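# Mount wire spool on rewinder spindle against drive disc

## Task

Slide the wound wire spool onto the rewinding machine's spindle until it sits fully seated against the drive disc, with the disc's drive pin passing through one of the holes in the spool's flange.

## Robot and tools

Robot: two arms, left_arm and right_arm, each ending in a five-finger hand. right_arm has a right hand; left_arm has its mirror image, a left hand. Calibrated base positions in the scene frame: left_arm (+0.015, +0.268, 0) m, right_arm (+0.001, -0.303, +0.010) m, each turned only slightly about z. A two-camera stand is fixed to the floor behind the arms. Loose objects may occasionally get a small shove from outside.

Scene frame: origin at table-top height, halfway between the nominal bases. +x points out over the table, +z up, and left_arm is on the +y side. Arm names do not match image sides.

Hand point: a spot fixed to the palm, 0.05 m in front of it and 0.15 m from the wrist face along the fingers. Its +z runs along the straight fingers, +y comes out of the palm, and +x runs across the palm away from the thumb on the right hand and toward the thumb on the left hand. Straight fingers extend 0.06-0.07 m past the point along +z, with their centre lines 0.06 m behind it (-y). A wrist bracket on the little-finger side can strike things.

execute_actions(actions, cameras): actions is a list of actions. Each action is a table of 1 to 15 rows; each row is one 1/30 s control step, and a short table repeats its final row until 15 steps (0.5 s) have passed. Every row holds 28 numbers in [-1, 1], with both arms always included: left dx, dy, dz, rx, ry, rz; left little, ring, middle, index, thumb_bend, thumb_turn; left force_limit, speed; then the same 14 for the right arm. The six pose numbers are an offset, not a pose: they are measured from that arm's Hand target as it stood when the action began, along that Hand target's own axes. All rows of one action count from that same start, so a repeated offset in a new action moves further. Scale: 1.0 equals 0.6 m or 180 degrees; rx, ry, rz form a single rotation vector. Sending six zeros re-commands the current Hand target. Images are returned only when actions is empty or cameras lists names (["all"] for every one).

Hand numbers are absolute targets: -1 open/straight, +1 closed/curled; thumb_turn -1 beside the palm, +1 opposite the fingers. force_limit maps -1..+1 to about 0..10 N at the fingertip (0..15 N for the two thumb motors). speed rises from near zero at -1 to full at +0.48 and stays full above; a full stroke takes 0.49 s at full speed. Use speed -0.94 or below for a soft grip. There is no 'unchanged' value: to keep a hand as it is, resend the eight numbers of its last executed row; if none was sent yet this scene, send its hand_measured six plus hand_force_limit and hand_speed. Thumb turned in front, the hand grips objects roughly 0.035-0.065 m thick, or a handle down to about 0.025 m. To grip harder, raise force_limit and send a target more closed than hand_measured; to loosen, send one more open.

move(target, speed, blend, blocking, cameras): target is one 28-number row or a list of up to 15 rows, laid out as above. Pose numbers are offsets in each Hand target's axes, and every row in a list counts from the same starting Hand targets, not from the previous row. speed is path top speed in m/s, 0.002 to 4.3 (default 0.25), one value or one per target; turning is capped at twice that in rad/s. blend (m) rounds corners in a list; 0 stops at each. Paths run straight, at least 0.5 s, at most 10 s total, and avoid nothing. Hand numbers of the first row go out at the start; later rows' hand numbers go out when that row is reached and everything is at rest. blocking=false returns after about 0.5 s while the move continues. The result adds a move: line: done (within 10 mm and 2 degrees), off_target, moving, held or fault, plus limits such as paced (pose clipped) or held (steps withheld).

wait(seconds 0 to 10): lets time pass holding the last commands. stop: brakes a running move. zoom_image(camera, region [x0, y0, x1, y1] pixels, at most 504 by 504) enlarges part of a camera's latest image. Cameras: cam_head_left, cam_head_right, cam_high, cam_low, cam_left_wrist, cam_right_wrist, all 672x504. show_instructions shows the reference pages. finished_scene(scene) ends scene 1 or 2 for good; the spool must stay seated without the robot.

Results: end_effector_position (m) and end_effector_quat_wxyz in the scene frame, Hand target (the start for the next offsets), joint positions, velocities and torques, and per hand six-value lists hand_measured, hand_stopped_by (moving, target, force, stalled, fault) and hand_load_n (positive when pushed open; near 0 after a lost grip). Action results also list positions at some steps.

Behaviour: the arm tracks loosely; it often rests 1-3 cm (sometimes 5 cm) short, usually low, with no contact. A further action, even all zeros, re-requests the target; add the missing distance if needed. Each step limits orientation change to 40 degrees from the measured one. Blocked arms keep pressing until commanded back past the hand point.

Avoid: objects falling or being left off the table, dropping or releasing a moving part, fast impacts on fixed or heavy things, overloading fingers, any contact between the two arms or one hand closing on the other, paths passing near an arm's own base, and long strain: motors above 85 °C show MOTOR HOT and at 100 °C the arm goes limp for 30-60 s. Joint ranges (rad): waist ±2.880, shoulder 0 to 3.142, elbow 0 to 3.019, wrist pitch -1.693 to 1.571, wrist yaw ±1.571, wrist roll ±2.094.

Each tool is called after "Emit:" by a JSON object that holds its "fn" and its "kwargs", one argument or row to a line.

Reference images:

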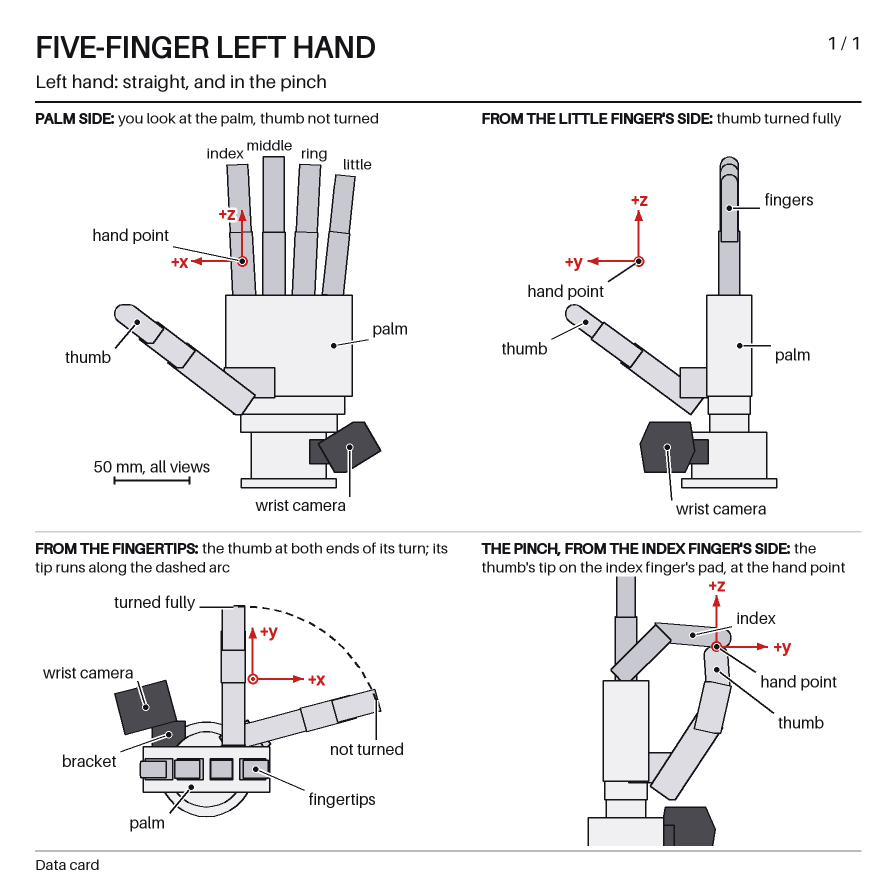

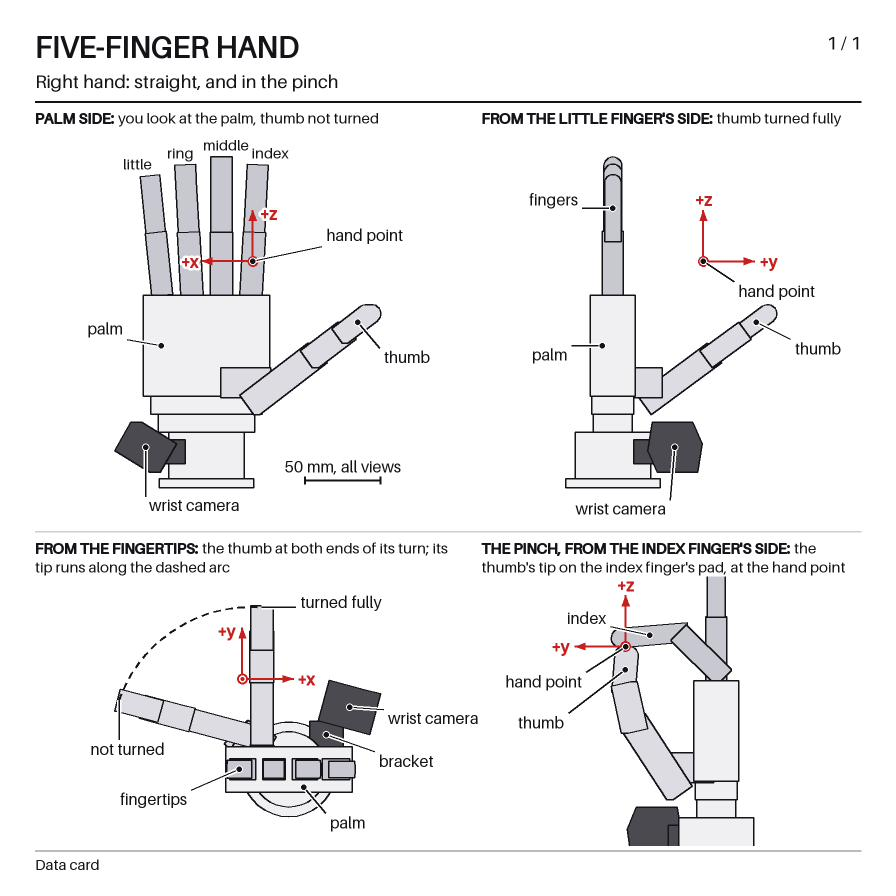

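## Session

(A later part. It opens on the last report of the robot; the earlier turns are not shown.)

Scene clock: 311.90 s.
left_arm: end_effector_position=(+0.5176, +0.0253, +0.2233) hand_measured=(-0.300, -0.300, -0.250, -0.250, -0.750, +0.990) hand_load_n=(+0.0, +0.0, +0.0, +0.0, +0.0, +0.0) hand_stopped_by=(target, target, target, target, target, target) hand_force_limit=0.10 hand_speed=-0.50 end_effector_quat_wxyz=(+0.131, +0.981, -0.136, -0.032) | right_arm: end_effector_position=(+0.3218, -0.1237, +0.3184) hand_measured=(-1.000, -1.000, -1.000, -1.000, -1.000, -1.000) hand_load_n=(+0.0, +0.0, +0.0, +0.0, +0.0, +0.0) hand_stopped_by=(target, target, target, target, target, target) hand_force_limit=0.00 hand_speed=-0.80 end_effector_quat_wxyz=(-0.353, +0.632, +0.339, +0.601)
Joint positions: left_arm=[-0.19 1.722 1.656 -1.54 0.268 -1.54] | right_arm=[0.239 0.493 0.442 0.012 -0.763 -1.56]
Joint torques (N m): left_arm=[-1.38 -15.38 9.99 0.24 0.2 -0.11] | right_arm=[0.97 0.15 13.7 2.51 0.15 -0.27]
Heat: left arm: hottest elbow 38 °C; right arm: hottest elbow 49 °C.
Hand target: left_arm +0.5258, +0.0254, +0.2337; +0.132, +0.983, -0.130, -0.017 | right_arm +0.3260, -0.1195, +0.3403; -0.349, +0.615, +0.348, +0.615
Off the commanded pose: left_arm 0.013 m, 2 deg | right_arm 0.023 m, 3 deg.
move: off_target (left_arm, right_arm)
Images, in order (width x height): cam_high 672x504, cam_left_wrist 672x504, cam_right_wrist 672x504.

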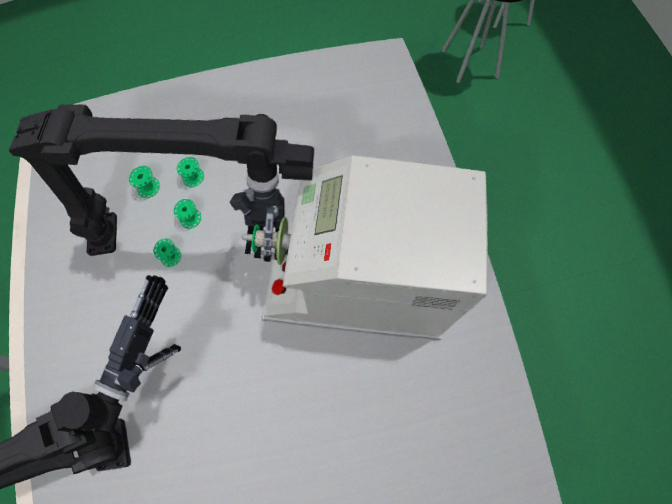

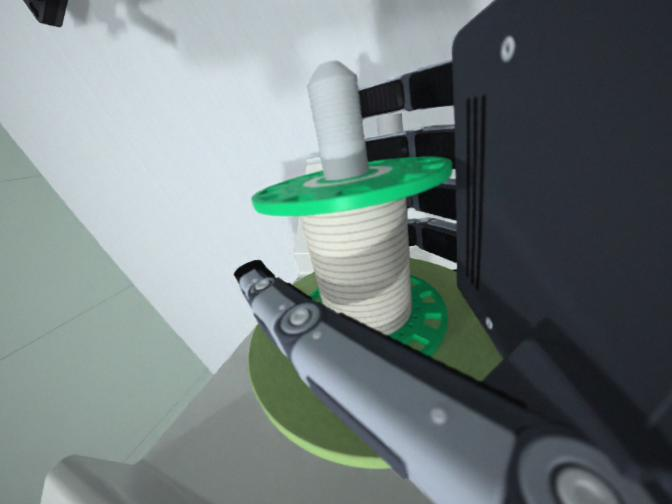

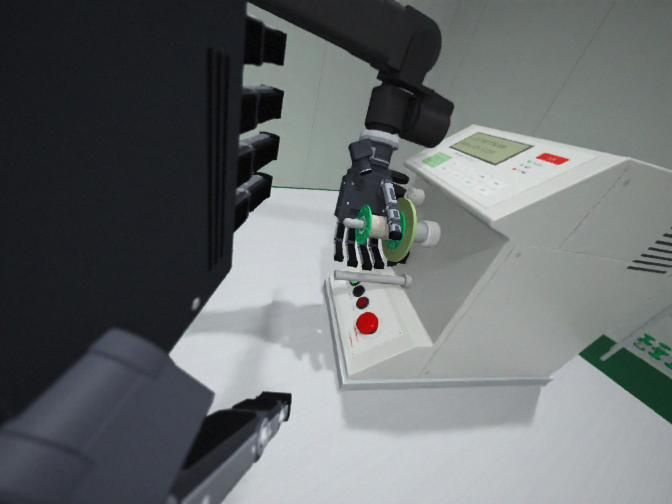

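Emit:
{"fn": "move", "kwargs": {
  "target": [-0.0155,-0.027,-0.0218,0,0,0,-0.3,-0.3,-0.25,-0.25,-0.6,0.99,0.1,-0.5,0,0,0,0,0,0,-1,-1,-1,-1,-1,-1,0,-0.8],
  "speed": 0.06,
  "cameras": ["cam_left_wrist","cam_right_wrist","cam_high"]
}}

Emit:
{"fn": "zoom_image", "kwargs": {
  "camera": "cam_high",
  "region": [220, 190, 300, 270]
}}

Scene clock: 313.80 s.
left_arm: end_effector_position=(+0.5212, +0.0427, +0.2326) hand_measured=(-0.300, -0.300, -0.250, -0.250, -0.600, +0.990) hand_load_n=(+0.0, +0.0, +0.0, +0.0, +0.0, +0.5) hand_stopped_by=(target, target, target, target, target, target) hand_force_limit=0.10 hand_speed=-0.50 end_effector_quat_wxyz=(+0.132, +0.983, -0.126, -0.024) | right_arm: end_effector_position=(+0.3218, -0.1237, +0.3184) hand_measured=(-1.000, -1.000, -1.000, -1.000, -1.000, -1.000) hand_load_n=(+0.0, +0.0, +0.0, +0.0, +0.0, +0.0) hand_stopped_by=(target, target, target, target, target, target) hand_force_limit=0.00 hand_speed=-0.80 end_effector_quat_wxyz=(-0.353, +0.632, +0.339, +0.601)
Joint positions: left_arm=[-0.157 1.704 1.656 -1.547 0.268 -1.53] | right_arm=[0.239 0.493 0.442 0.012 -0.763 -1.56]
Joint torques (N m): left_arm=[-0.85 -15.5 9.5 -0.5 0.2 0.16] | right_arm=[0.97 0.15 13.7 2.5 0.15 -0.27]
Heat: left arm: hottest elbow 38 °C; right arm: hottest elbow 49 °C.
Hand target: left_arm +0.5218, +0.0464, +0.2420; +0.131, +0.983, -0.130, -0.017 | right_arm +0.3260, -0.1195, +0.3403; -0.349, +0.615, +0.348, +0.615
Off the commanded pose: left_arm 0.010 m, 1 deg | right_arm 0.023 m, 3 deg.
move: off_target (right_arm)
Images, in order (width x height): cam_high 672x504, cam_left_wrist 672x504, cam_right_wrist 672x504.

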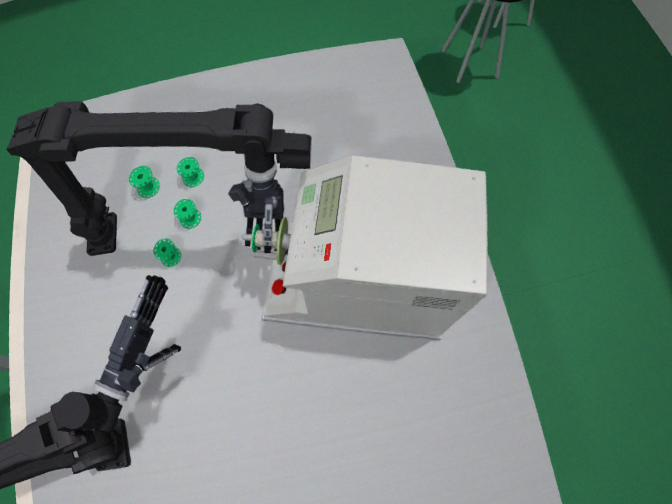

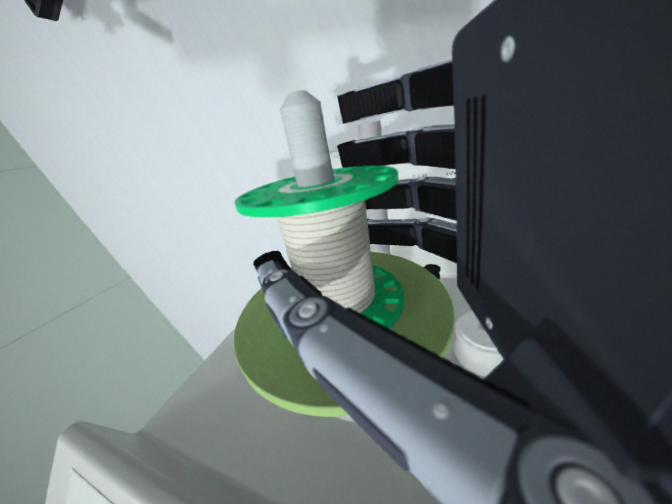

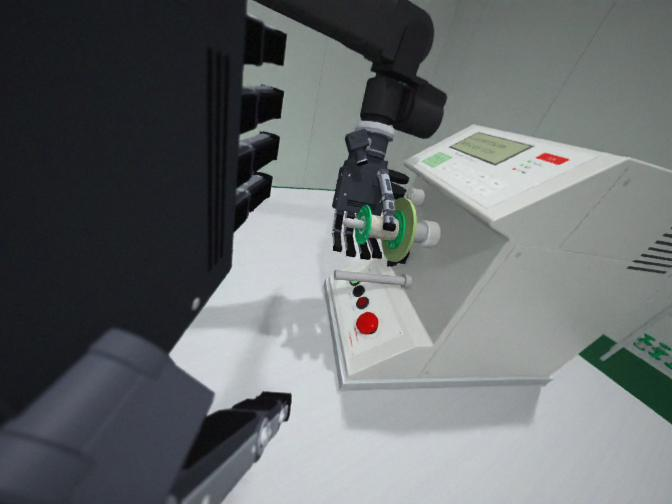

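Scaled by 6.300 from the camera's 672x504 image, which has a finer 960x720 frame.

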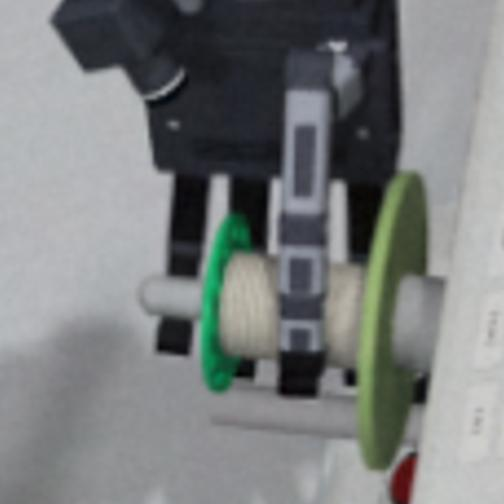

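Emit:
{"fn": "move", "kwargs": {
  "target": [-0.011,0.001,-0.003,0,0,0,-0.3,-0.3,-0.25,-0.25,-0.6,0.99,0.1,-0.5,0,0,0,0,0,0,-1,-1,-1,-1,-1,-1,0,-0.8],
  "speed": 0.05,
  "cameras": ["cam_left_wrist","cam_right_wrist","cam_high"]
}}

Emit:
{"fn": "zoom_image", "kwargs": {
  "camera": "cam_high",
  "region": [220, 190, 300, 270]
}}

Scene clock: 315.13 s.
left_arm: end_effector_position=(+0.5196, +0.0432, +0.2407) hand_measured=(-0.300, -0.300, -0.250, -0.250, -0.600, +0.990) hand_load_n=(+0.0, +0.0, +0.0, +0.0, +0.0, +0.0) hand_stopped_by=(target, target, target, target, target, target) hand_force_limit=0.10 hand_speed=-0.50 end_effector_quat_wxyz=(+0.132, +0.983, -0.127, -0.016) | right_arm: end_effector_position=(+0.3218, -0.1237, +0.3184) hand_measured=(-1.000, -1.000, -1.000, -1.000, -1.000, -1.000) hand_load_n=(+0.0, +0.0, +0.0, +0.0, +0.0, +0.0) hand_stopped_by=(target, target, target, target, target, target) hand_force_limit=0.00 hand_speed=-0.80 end_effector_quat_wxyz=(-0.353, +0.632, +0.339, +0.601)
Joint positions: left_arm=[-0.157 1.689 1.656 -1.547 0.268 -1.529] | right_arm=[0.239 0.493 0.442 0.012 -0.763 -1.56]
Joint torques (N m): left_arm=[-0.97 -15.44 8.13 -0.53 0.2 0.17] | right_arm=[0.97 0.15 13.7 2.5 0.15 -0.26]
Heat: left arm: hottest elbow 38 °C; right arm: hottest elbow 49 °C.
Hand target: left_arm +0.5154, +0.0479, +0.2439; +0.131, +0.983, -0.130, -0.017 | right_arm +0.3260, -0.1195, +0.3403; -0.349, +0.615, +0.348, +0.615
Off the commanded pose: left_arm 0.007 m, 0 deg | right_arm 0.023 m, 3 deg.
move: off_target (right_arm)
Images, in order (width x height): cam_high 672x504, cam_left_wrist 672x504, cam_right_wrist 672x504.

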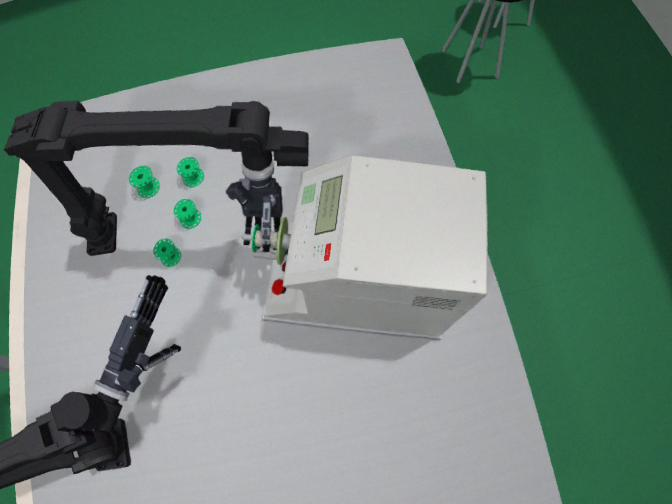

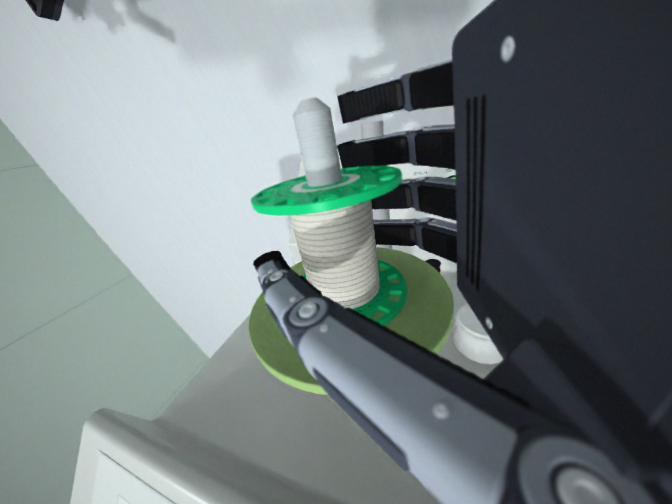

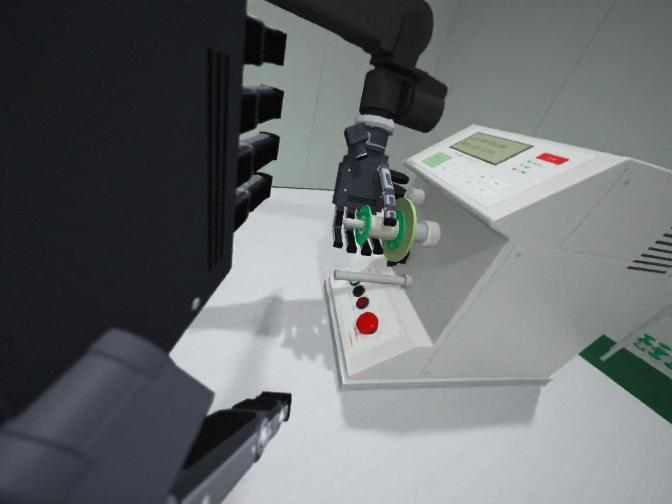

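Scaled by 6.300 from the camera's 672x504 image, which has a finer 960x720 frame.

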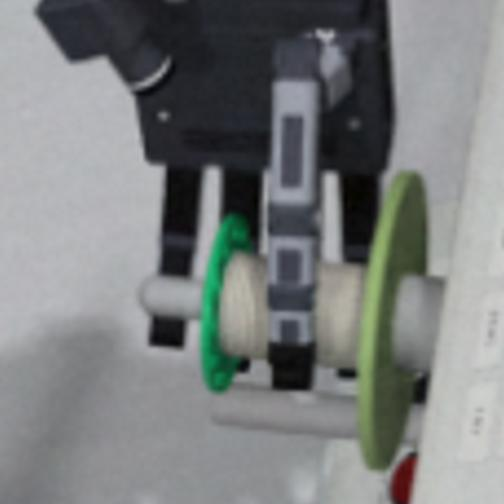

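Emit:
{"fn": "move", "kwargs": {
  "target": [-0.007,-0.002,0.0,0,0,0,-0.3,-0.3,-0.25,-0.25,-0.6,0.99,0.1,-0.5,0,0,0,0,0,0,-1,-1,-1,-1,-1,-1,0,-0.8],
  "speed": 0.05,
  "cameras": ["cam_left_wrist","cam_high"]
}}

Emit:
{"fn": "zoom_image", "kwargs": {
  "camera": "cam_high",
  "region": [220, 190, 300, 270]
}}

Scene clock: 316.30 s.
left_arm: end_effector_position=(+0.5164, +0.0451, +0.2409) hand_measured=(-0.300, -0.300, -0.250, -0.250, -0.600, +0.990) hand_load_n=(+0.0, +0.0, +0.5, +0.5, +0.0, +0.0) hand_stopped_by=(target, target, target, target, target, target) hand_force_limit=0.10 hand_speed=-0.50 end_effector_quat_wxyz=(+0.132, +0.983, -0.127, -0.017) | right_arm: end_effector_position=(+0.3218, -0.1237, +0.3184) hand_measured=(-1.000, -1.000, -1.000, -1.000, -1.000, -1.000) hand_load_n=(+0.0, +0.0, +0.0, +0.0, +0.0, +0.0) hand_stopped_by=(target, target, target, target, target, target) hand_force_limit=0.00 hand_speed=-0.80 end_effector_quat_wxyz=(-0.353, +0.632, +0.339, +0.601)
Joint positions: left_arm=[-0.155 1.68 1.646 -1.547 0.268 -1.527] | right_arm=[0.239 0.493 0.442 0.012 -0.763 -1.56]
Joint torques (N m): left_arm=[-1.03 -15.5 7.8 -0.36 0.21 0.17] | right_arm=[0.97 0.15 13.7 2.5 0.15 -0.26]
Heat: left arm: hottest elbow 38 °C; right arm: hottest elbow 49 °C.
Hand target: left_arm +0.5116, +0.0502, +0.2436; +0.131, +0.983, -0.130, -0.017 | right_arm +0.3260, -0.1195, +0.3403; -0.349, +0.615, +0.348, +0.615
Off the commanded pose: left_arm 0.007 m, 0 deg | right_arm 0.023 m, 3 deg.
move: off_target (right_arm)
Images, in order (width x height): cam_high 672x504, cam_left_wrist 672x504.

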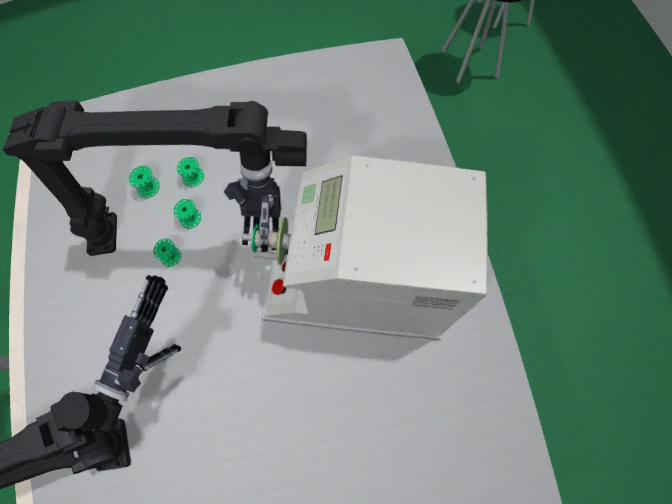

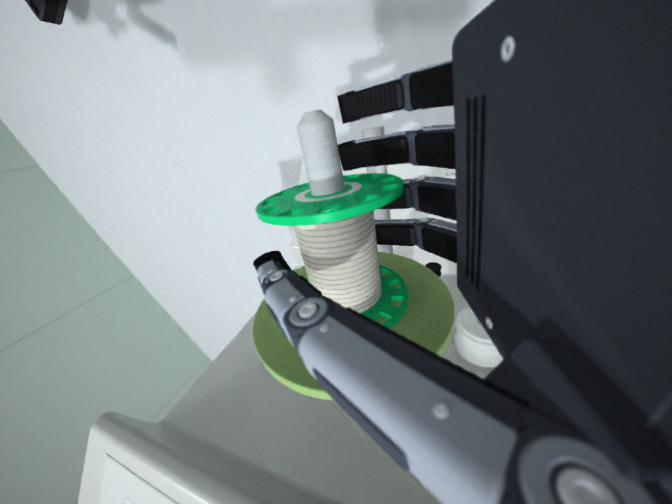

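Scaled by 6.300 from the camera's 672x504 image, which has a finer 960x720 frame.

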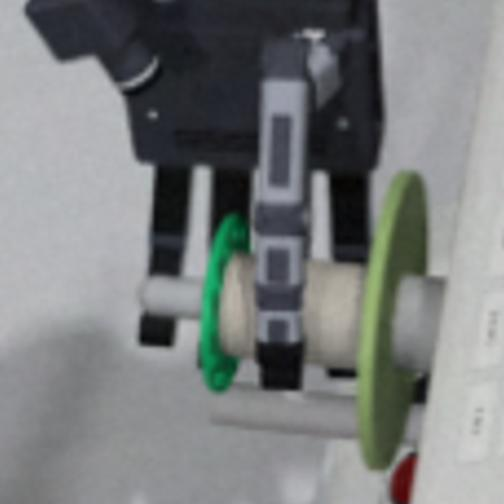

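Emit:
{"fn": "execute_actions", "kwargs": {
  "actions": [
    [[0,0,0,0,0,0,-0.3,-0.3,0.12,0.12,-0.41,0.99,-0.5,-0.85,0,0,0,0,0,0,-1,-1,-1,-1,-1,-1,0,-0.8]],
    [[0,0,0,0,0,0,-0.3,-0.3,0.12,0.12,-0.41,0.99,-0.5,-0.85,0,0,0,0,0,0,-1,-1,-1,-1,-1,-1,0,-0.8]],
    [[0,0,0,0,0,0,-0.3,-0.3,0.2,0.2,-0.35,0.99,0.0,-0.93,0,0,0,0,0,0,-1,-1,-1,-1,-1,-1,0,-0.8]],
    [[0,0,0,0,0,0,-0.3,-0.3,0.2,0.2,-0.35,0.99,0.0,-0.93,0,0,0,0,0,0,-1,-1,-1,-1,-1,-1,0,-0.8]]
  ],
  "cameras": ["cam_left_wrist","cam_right_wrist","cam_high"]
}}

Emit:
{"fn": "zoom_image", "kwargs": {
  "camera": "cam_right_wrist",
  "region": [350, 200, 410, 250]
}}

Scene clock: 318.90 s.
left_arm: end_effector_position=(+0.5145, +0.0444, +0.2392) hand_measured=(-0.300, -0.300, +0.050, +0.050, -0.440, +0.990) hand_load_n=(+0.0, +0.0, +5.5, +1.5, +6.5, +0.5) hand_stopped_by=(target, target, force, force, force, target) hand_force_limit=0.00 hand_speed=-0.93 end_effector_quat_wxyz=(+0.134, +0.982, -0.129, -0.019) | right_arm: end_effector_position=(+0.3218, -0.1237, +0.3184) hand_measured=(-1.000, -1.000, -1.000, -1.000, -1.000, -1.000) hand_load_n=(+0.0, +0.0, +0.0, +0.0, +0.0, +0.0) hand_stopped_by=(target, target, target, target, target, target) hand_force_limit=0.00 hand_speed=-0.80 end_effector_quat_wxyz=(-0.353, +0.632, +0.339, +0.601)
Joint positions: left_arm=[-0.155 1.68 1.64 -1.547 0.271 -1.523] | right_arm=[0.239 0.493 0.442 0.012 -0.763 -1.56]
Joint torques (N m): left_arm=[-0.79 -15.56 8.18 -0.36 0.07 0.12] | right_arm=[0.97 0.15 13.68 2.51 0.14 -0.26]
Heat: left arm: hottest elbow 37 °C; right arm: hottest elbow 49 °C.
Hand target: left_arm +0.5116, +0.0502, +0.2435; +0.131, +0.983, -0.130, -0.017 | right_arm +0.3260, -0.1195, +0.3403; -0.349, +0.615, +0.348, +0.615
Off the commanded pose: left_arm 0.008 m, 0 deg | right_arm 0.023 m, 3 deg.
Step readings (end_effector_position of left_arm | right_arm):
0: (+0.5163, +0.0451, +0.2408) | (+0.3218, -0.1237, +0.3184)
1: (+0.5163, +0.0451, +0.2408) | (+0.3218, -0.1237, +0.3184)
2: (+0.5163, +0.0451, +0.2408) | (+0.3218, -0.1237, +0.3184)
4: (+0.5163, +0.0451, +0.2408) | (+0.3218, -0.1237, +0.3184)
8: (+0.5163, +0.0451, +0.2408) | (+0.3218, -0.1237, +0.3184)
15: (+0.5163, +0.0451, +0.2408) | (+0.3218, -0.1237, +0.3184)
16: (+0.5163, +0.0451, +0.2408) | (+0.3218, -0.1237, +0.3184)
17: (+0.5163, +0.0451, +0.2408) | (+0.3218, -0.1237, +0.3184)
19: (+0.5163, +0.0451, +0.2408) | (+0.3218, -0.1237, +0.3184)
23: (+0.5159, +0.0450, +0.2404) | (+0.3218, -0.1237, +0.3184)
30: (+0.5157, +0.0449, +0.2404) | (+0.3218, -0.1237, +0.3184)
31: (+0.5157, +0.0449, +0.2404) | (+0.3218, -0.1237, +0.3184)
32: (+0.5157, +0.0449, +0.2404) | (+0.3218, -0.1237, +0.3184)
34: (+0.5156, +0.0449, +0.2402) | (+0.3218, -0.1237, +0.3184)
38: (+0.5146, +0.0444, +0.2391) | (+0.3218, -0.1237, +0.3184)
45: (+0.5145, +0.0444, +0.2392) | (+0.3218, -0.1237, +0.3184)
46: (+0.5145, +0.0444, +0.2392) | (+0.3218, -0.1237, +0.3184)
47: (+0.5145, +0.0444, +0.2392) | (+0.3218, -0.1237, +0.3184)
49: (+0.5145, +0.0444, +0.2392) | (+0.3218, -0.1237, +0.3184)
53: (+0.5145, +0.0444, +0.2392) | (+0.3218, -0.1237, +0.3184)
60: (+0.5145, +0.0444, +0.2392) | (+0.3218, -0.1237, +0.3184)
Images, in order (width x height): cam_high 672x504, cam_left_wrist 672x504, cam_right_wrist 672x504.

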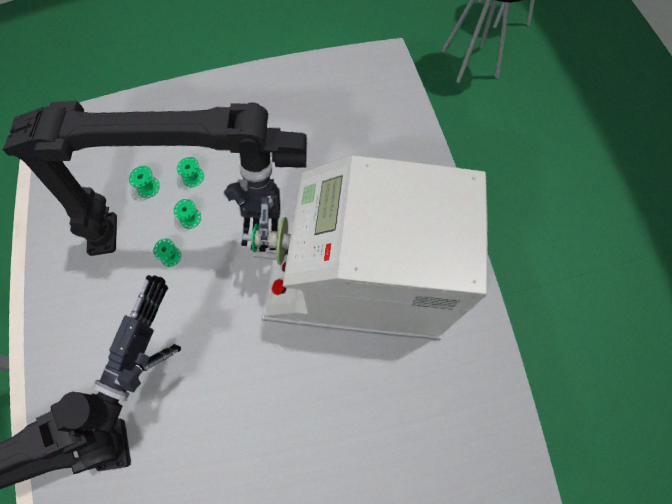

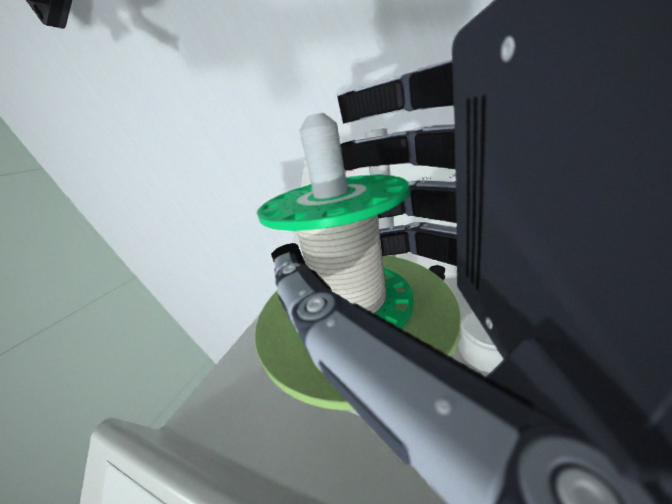

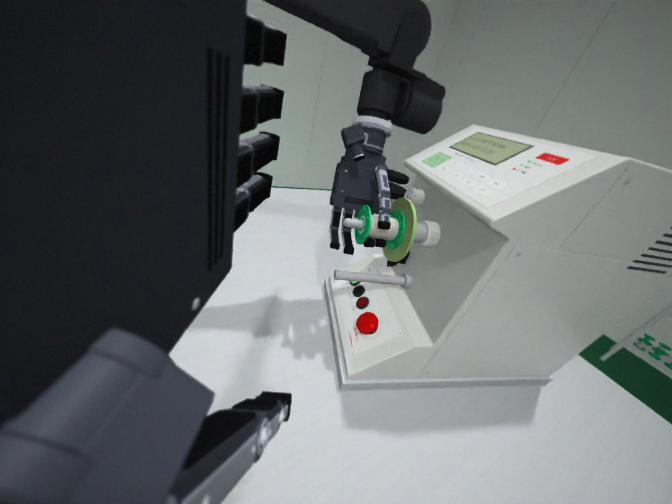

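Scaled by 8.400 from the camera's 672x504 image, which has a finer 960x720 frame.

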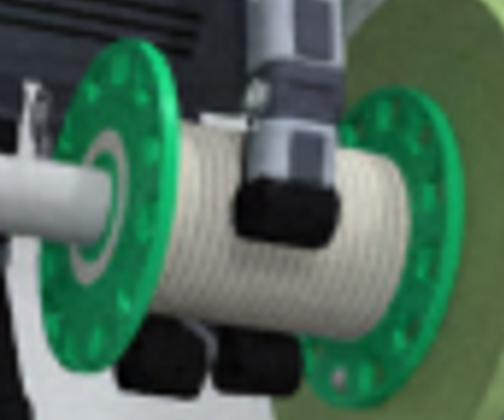

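Emit:
{"fn": "move", "kwargs": {
  "target": [0.04,0,0,0,0,0,-0.3,-0.3,0.2,0.2,-0.35,0.99,0.0,-0.93,0,0,0,0,0,0,-1,-1,-1,-1,-1,-1,0,-0.8],
  "speed": 0.05,
  "cameras": ["cam_left_wrist","cam_right_wrist","cam_high"]
}}

Emit:
{"fn": "zoom_image", "kwargs": {
  "camera": "cam_right_wrist",
  "region": [350, 200, 410, 250]
}}

Emit:
{"fn": "zoom_image", "kwargs": {
  "camera": "cam_high",
  "region": [220, 190, 300, 270]
}}

Scene clock: 320.13 s.
left_arm: end_effector_position=(+0.5155, +0.0431, +0.2383) hand_measured=(-0.300, -0.300, +0.050, +0.050, -0.440, +0.990) hand_load_n=(+0.0, +0.0, +4.0, +0.0, +4.0, -2.0) hand_stopped_by=(target, target, force, force, force, target) hand_force_limit=0.00 hand_speed=-0.93 end_effector_quat_wxyz=(+0.134, +0.981, -0.134, -0.027) | right_arm: end_effector_position=(+0.3218, -0.1237, +0.3184) hand_measured=(-1.000, -1.000, -1.000, -1.000, -1.000, -1.000) hand_load_n=(+0.0, +0.0, +0.0, +0.0, +0.0, +0.0) hand_stopped_by=(target, target, target, target, target, target) hand_force_limit=0.00 hand_speed=-0.80 end_effector_quat_wxyz=(-0.353, +0.632, +0.339, +0.601)
Joint positions: left_arm=[-0.156 1.697 1.66 -1.567 0.273 -1.51] | right_arm=[0.239 0.493 0.442 0.012 -0.763 -1.56]
Joint torques (N m): left_arm=[-0.97 -12.4 12.88 -0.2 0.02 -0.01] | right_arm=[0.97 0.15 13.7 2.5 0.15 -0.26]
Heat: left arm: hottest elbow 37 °C; right arm: hottest elbow 49 °C.
Hand target: left_arm +0.5347, +0.0439, +0.2434; +0.131, +0.983, -0.130, -0.017 | right_arm +0.3260, -0.1195, +0.3403; -0.349, +0.615, +0.348, +0.615
Off the commanded pose: left_arm 0.020 m, 1 deg | right_arm 0.023 m, 3 deg.
move: off_target (left_arm, right_arm)
Images, in order (width x height): cam_high 672x504, cam_left_wrist 672x504, cam_right_wrist 672x504.

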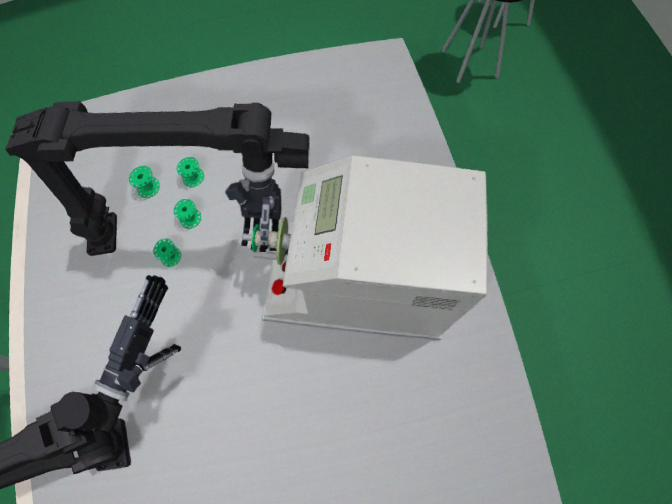

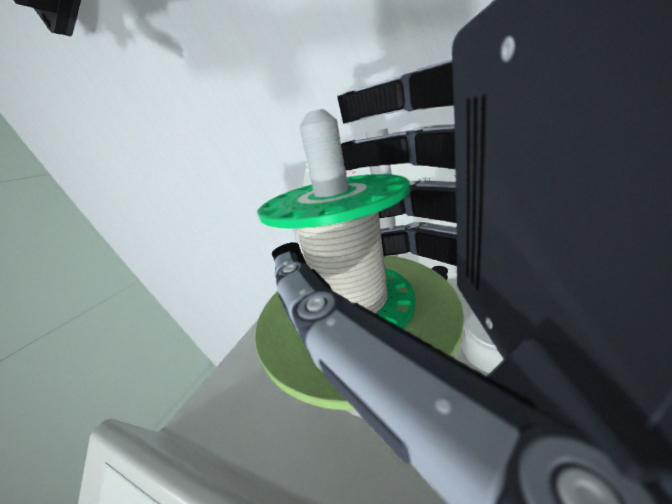

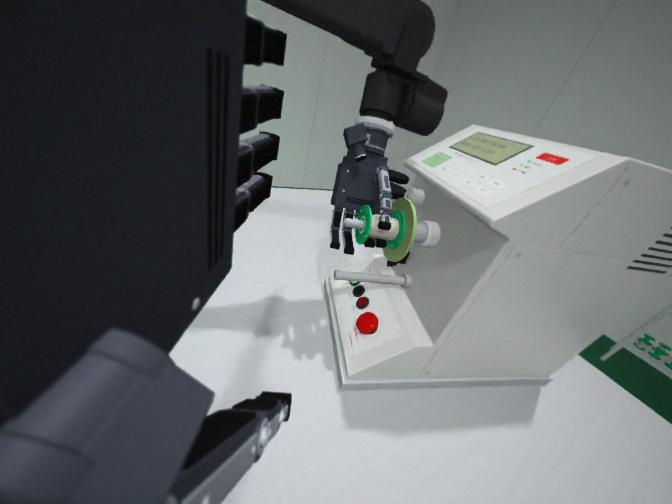

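Scaled by 8.400 from the camera's 672x504 image, which has a finer 960x720 frame.

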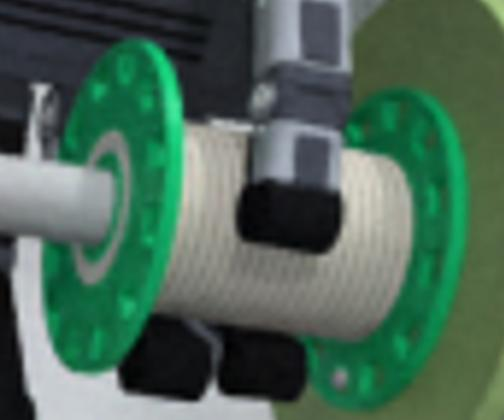

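Scaled by 6.300 from the camera's 672x504 image, which has a finer 960x720 frame.

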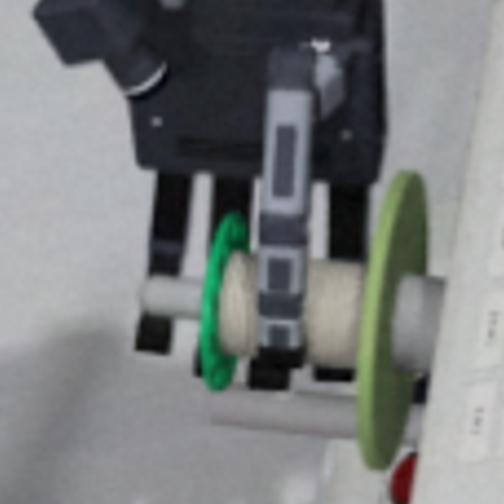

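Emit:
{"fn": "move", "kwargs": {
  "target": [0.012,0,0,0,0,0,-0.3,-0.3,0.2,0.2,-0.35,0.99,0.0,-0.93,0,0,0,0,0,0,-1,-1,-1,-1,-1,-1,0,-0.8],
  "speed": 0.05,
  "cameras": ["cam_left_wrist","cam_right_wrist","cam_high"]
}}

Emit:
{"fn": "zoom_image", "kwargs": {
  "camera": "cam_right_wrist",
  "region": [350, 200, 410, 250]
}}

Emit:
{"fn": "zoom_image", "kwargs": {
  "camera": "cam_right_wrist",
  "region": [382, 205, 410, 254]
}}

Scene clock: 321.30 s.
left_arm: end_effector_position=(+0.5202, +0.0409, +0.2377) hand_measured=(-0.300, -0.300, +0.050, +0.050, -0.438, +0.990) hand_load_n=(+0.0, +0.0, +2.0, +0.0, +2.5, -1.5) hand_stopped_by=(target, target, force, force, force, target) hand_force_limit=0.00 hand_speed=-0.93 end_effector_quat_wxyz=(+0.134, +0.981, -0.137, -0.030) | right_arm: end_effector_position=(+0.3218, -0.1237, +0.3184) hand_measured=(-1.000, -1.000, -1.000, -1.000, -1.000, -1.000) hand_load_n=(+0.0, +0.0, +0.0, +0.0, +0.0, +0.0) hand_stopped_by=(target, target, target, target, target, target) hand_force_limit=0.00 hand_speed=-0.80 end_effector_quat_wxyz=(-0.353, +0.632, +0.339, +0.601)
Joint positions: left_arm=[-0.158 1.716 1.683 -1.577 0.273 -1.507] | right_arm=[0.239 0.493 0.442 0.012 -0.763 -1.56]
Joint torques (N m): left_arm=[-1.03 -12.4 13.05 -0.16 0.02 -0.05] | right_arm=[0.97 0.15 13.7 2.5 0.15 -0.27]
Heat: left arm: hottest elbow 38 °C; right arm: hottest elbow 49 °C.
Hand target: left_arm +0.5417, +0.0421, +0.2433; +0.131, +0.983, -0.130, -0.017 | right_arm +0.3260, -0.1195, +0.3403; -0.349, +0.615, +0.348, +0.615
Off the commanded pose: left_arm 0.022 m, 2 deg | right_arm 0.023 m, 3 deg.
move: off_target (left_arm, right_arm)
Images, in order (width x height): cam_high 672x504, cam_left_wrist 672x504, cam_right_wrist 672x504.

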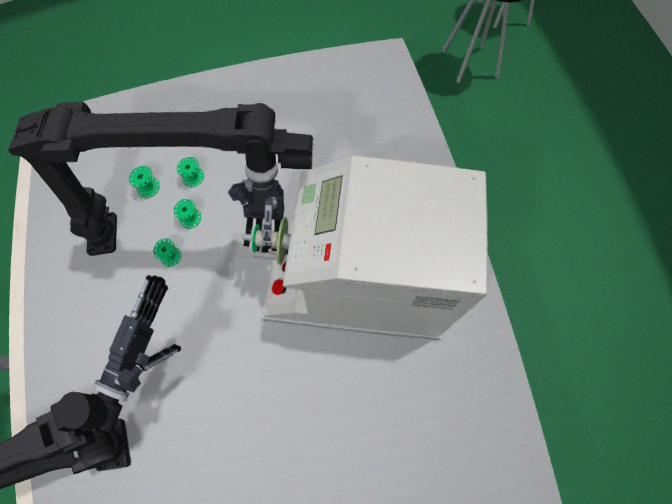

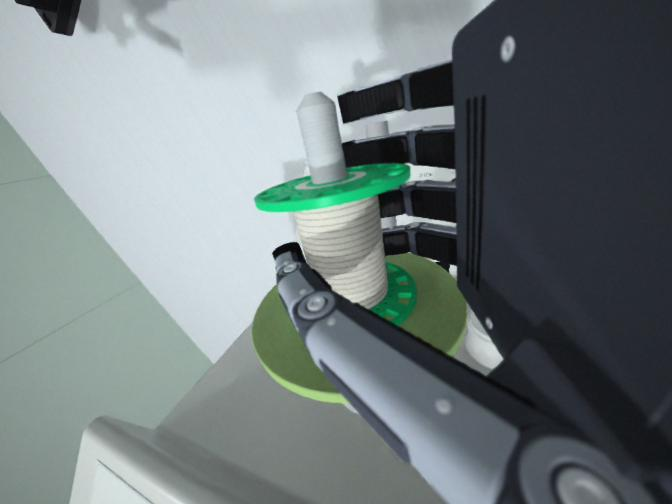

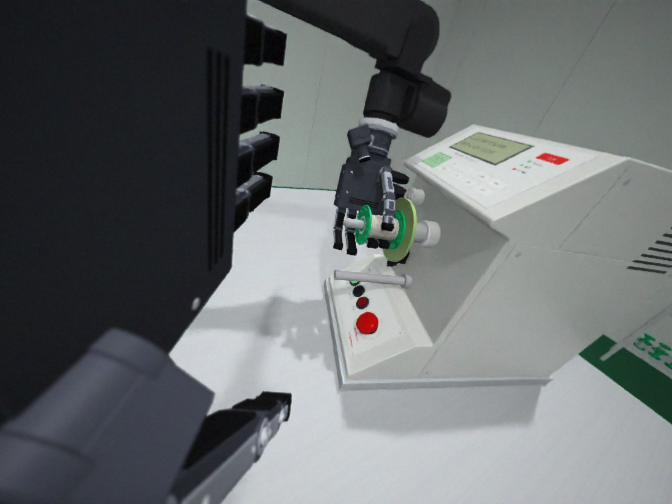

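Scaled by 8.400 from the camera's 672x504 image, which has a finer 960x720 frame.

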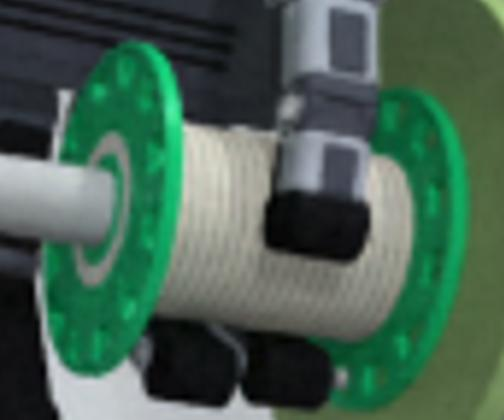

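Scaled by 10.286 from the camera's 672x504 image, which has a finer 960x720 frame.

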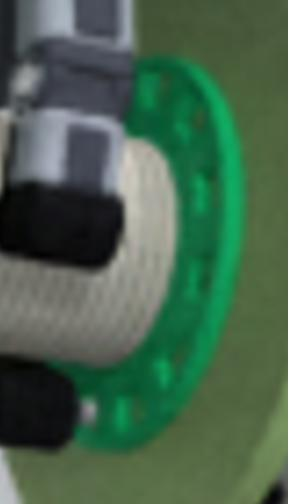

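Emit:
{"fn": "zoom_image", "kwargs": {
  "camera": "cam_left_wrist",
  "region": [370, 240, 440, 340]
}}

Scaled by 5.040 from the camera's 672x504 image, which has a finer 960x720 frame.

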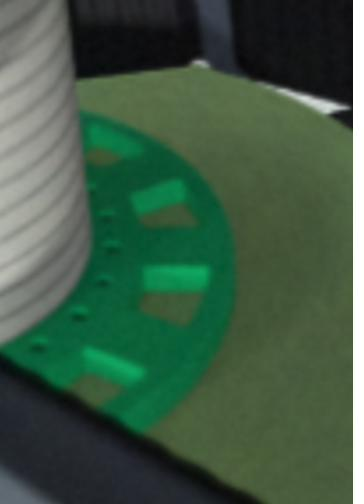

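Emit:
{"fn": "move", "kwargs": {
  "target": [-0.033,0,0,0,0,0,-0.3,-0.3,0.2,0.2,-0.35,0.99,0.0,-0.93,0,0,0,0,0,0,-1,-1,-1,-1,-1,-1,0,-0.8],
  "speed": 0.06
}}

Emit:
{"fn": "move", "kwargs": {
  "target": [-0.0,0,0,0,0,0,-0.3,-0.3,-0.3,-0.3,-0.7,0.99,0.1,-0.6,0,0,0,0,0,0,-1,-1,-1,-1,-1,-1,0,-0.8],
  "speed": 0.05
}}

Emit:
{"fn": "move", "kwargs": {
  "target": [-0.0,0,0,0,0,0,-1,-1,-1,-1,-1,0.99,0.1,-0.2,0,0,0,0,0,0,-1,-1,-1,-1,-1,-1,0,-0.8],
  "speed": 0.05,
  "cameras": ["cam_left_wrist","cam_right_wrist","cam_high"]
}}

Emit:
{"fn": "zoom_image", "kwargs": {
  "camera": "cam_right_wrist",
  "region": [350, 200, 410, 250]
}}

Scene clock: 323.17 s.
left_arm: end_effector_position=(+0.5199, +0.0410, +0.2380) hand_measured=(-0.300, -0.300, +0.050, +0.050, -0.438, +0.990) hand_load_n=(+0.0, +0.0, +2.0, +0.0, +2.0, -1.0) hand_stopped_by=(target, target, force, force, force, target) hand_force_limit=0.00 hand_speed=-0.93 end_effector_quat_wxyz=(+0.134, +0.981, -0.137, -0.029) | right_arm: end_effector_position=(+0.3218, -0.1237, +0.3184) hand_measured=(-1.000, -1.000, -1.000, -1.000, -1.000, -1.000) hand_load_n=(+0.0, +0.0, +0.0, +0.0, +0.0, +0.0) hand_stopped_by=(target, target, target, target, target, target) hand_force_limit=0.00 hand_speed=-0.80 end_effector_quat_wxyz=(-0.353, +0.632, +0.339, +0.601)
Joint positions: left_arm=[-0.158 1.714 1.681 -1.575 0.273 -1.507] | right_arm=[0.239 0.493 0.442 0.012 -0.763 -1.56]
Joint torques (N m): left_arm=[-0.79 -16.09 8.05 0.49 0 -0.03] | right_arm=[0.97 0.15 13.7 2.5 0.15 -0.27]
Heat: left arm: hottest elbow 38 °C; right arm: hottest elbow 49 °C.
Hand target: left_arm +0.5226, +0.0473, +0.2434; +0.131, +0.983, -0.130, -0.017 | right_arm +0.3260, -0.1195, +0.3403; -0.349, +0.615, +0.348, +0.615
Off the commanded pose: left_arm 0.009 m, 2 deg | right_arm 0.023 m, 3 deg.
move: off_target (right_arm)

Scene clock: 323.90 s.
left_arm: end_effector_position=(+0.5214, +0.0439, +0.2394) hand_measured=(-0.300, -0.300, -0.300, -0.300, -0.700, +0.990) hand_load_n=(+0.0, +0.0, +0.0, +0.0, +0.0, +0.0) hand_stopped_by=(target, target, target, target, target, target) hand_force_limit=0.10 hand_speed=-0.60 end_effector_quat_wxyz=(+0.132, +0.982, -0.135, -0.025) | right_arm: end_effector_position=(+0.3218, -0.1237, +0.3184) hand_measured=(-1.000, -1.000, -1.000, -1.000, -1.000, -1.000) hand_load_n=(+0.0, +0.0, +0.0, +0.0, +0.0, +0.0) hand_stopped_by=(target, target, target, target, target, target) hand_force_limit=0.00 hand_speed=-0.80 end_effector_quat_wxyz=(-0.353, +0.632, +0.339, +0.601)
Joint positions: left_arm=[-0.154 1.71 1.681 -1.572 0.268 -1.507] | right_arm=[0.239 0.493 0.442 0.012 -0.763 -1.56]
Joint torques (N m): left_arm=[-1.32 -15.79 8.08 0.35 0.21 -0.03] | right_arm=[0.97 0.15 13.7 2.5 0.15 -0.27]
Heat: left arm: hottest elbow 38 °C; right arm: hottest elbow 49 °C.
Hand target: left_arm +0.5227, +0.0472, +0.2435; +0.132, +0.983, -0.130, -0.017 | right_arm +0.3260, -0.1195, +0.3403; -0.349, +0.615, +0.348, +0.615
Off the commanded pose: left_arm 0.005 m, 1 deg | right_arm 0.023 m, 3 deg.
move: off_target (right_arm)

Scene clock: 324.50 s.
left_arm: end_effector_position=(+0.5214, +0.0440, +0.2394) hand_measured=(-1.000, -1.000, -1.000, -1.000, -1.000, +0.990) hand_load_n=(+0.0, +0.0, +0.0, +0.0, +0.0, +0.0) hand_stopped_by=(target, target, target, target, target, target) hand_force_limit=0.10 hand_speed=-0.20 end_effector_quat_wxyz=(+0.132, +0.982, -0.135, -0.025) | right_arm: end_effector_position=(+0.3218, -0.1237, +0.3184) hand_measured=(-1.000, -1.000, -1.000, -1.000, -1.000, -1.000) hand_load_n=(+0.0, +0.0, +0.0, +0.0, +0.0, +0.0) hand_stopped_by=(target, target, target, target, target, target) hand_force_limit=0.00 hand_speed=-0.80 end_effector_quat_wxyz=(-0.353, +0.632, +0.339, +0.601)
Joint positions: left_arm=[-0.154 1.71 1.681 -1.572 0.267 -1.507] | right_arm=[0.239 0.493 0.442 0.012 -0.763 -1.56]
Joint torques (N m): left_arm=[-1.2 -15.74 8.06 0.36 0.22 -0.03] | right_arm=[0.91 0.15 13.7 2.5 0.15 -0.27]
Heat: left arm: hottest elbow 38 °C; right arm: hottest elbow 49 °C.
Hand target: left_arm +0.5227, +0.0472, +0.2435; +0.132, +0.983, -0.130, -0.017 | right_arm +0.3260, -0.1195, +0.3403; -0.349, +0.615, +0.348, +0.615
Off the commanded pose: left_arm 0.005 m, 1 deg | right_arm 0.023 m, 3 deg.
move: off_target (right_arm)
Images, in order (width x height): cam_high 672x504, cam_left_wrist 672x504, cam_right_wrist 672x504.

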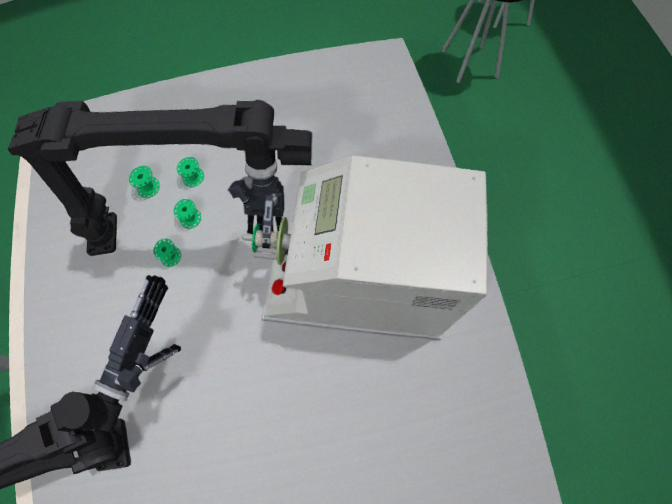

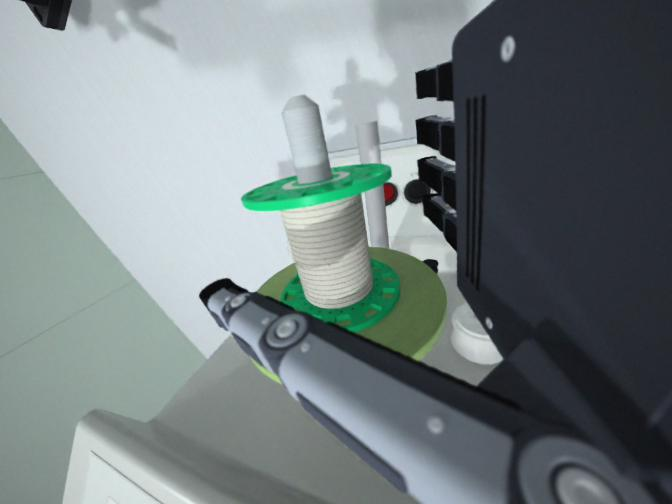

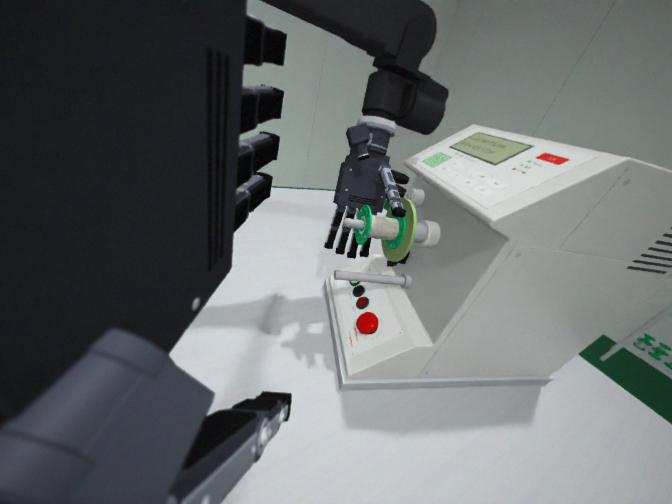

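Scaled by 8.400 from the camera's 672x504 image, which has a finer 960x720 frame.

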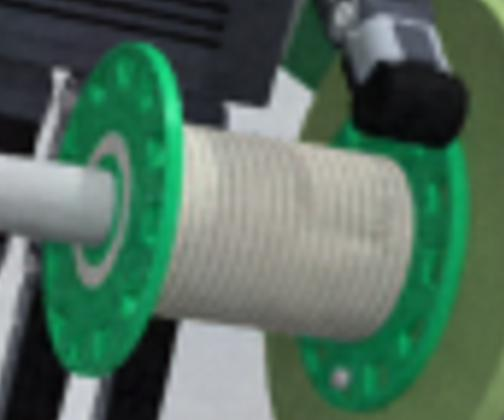

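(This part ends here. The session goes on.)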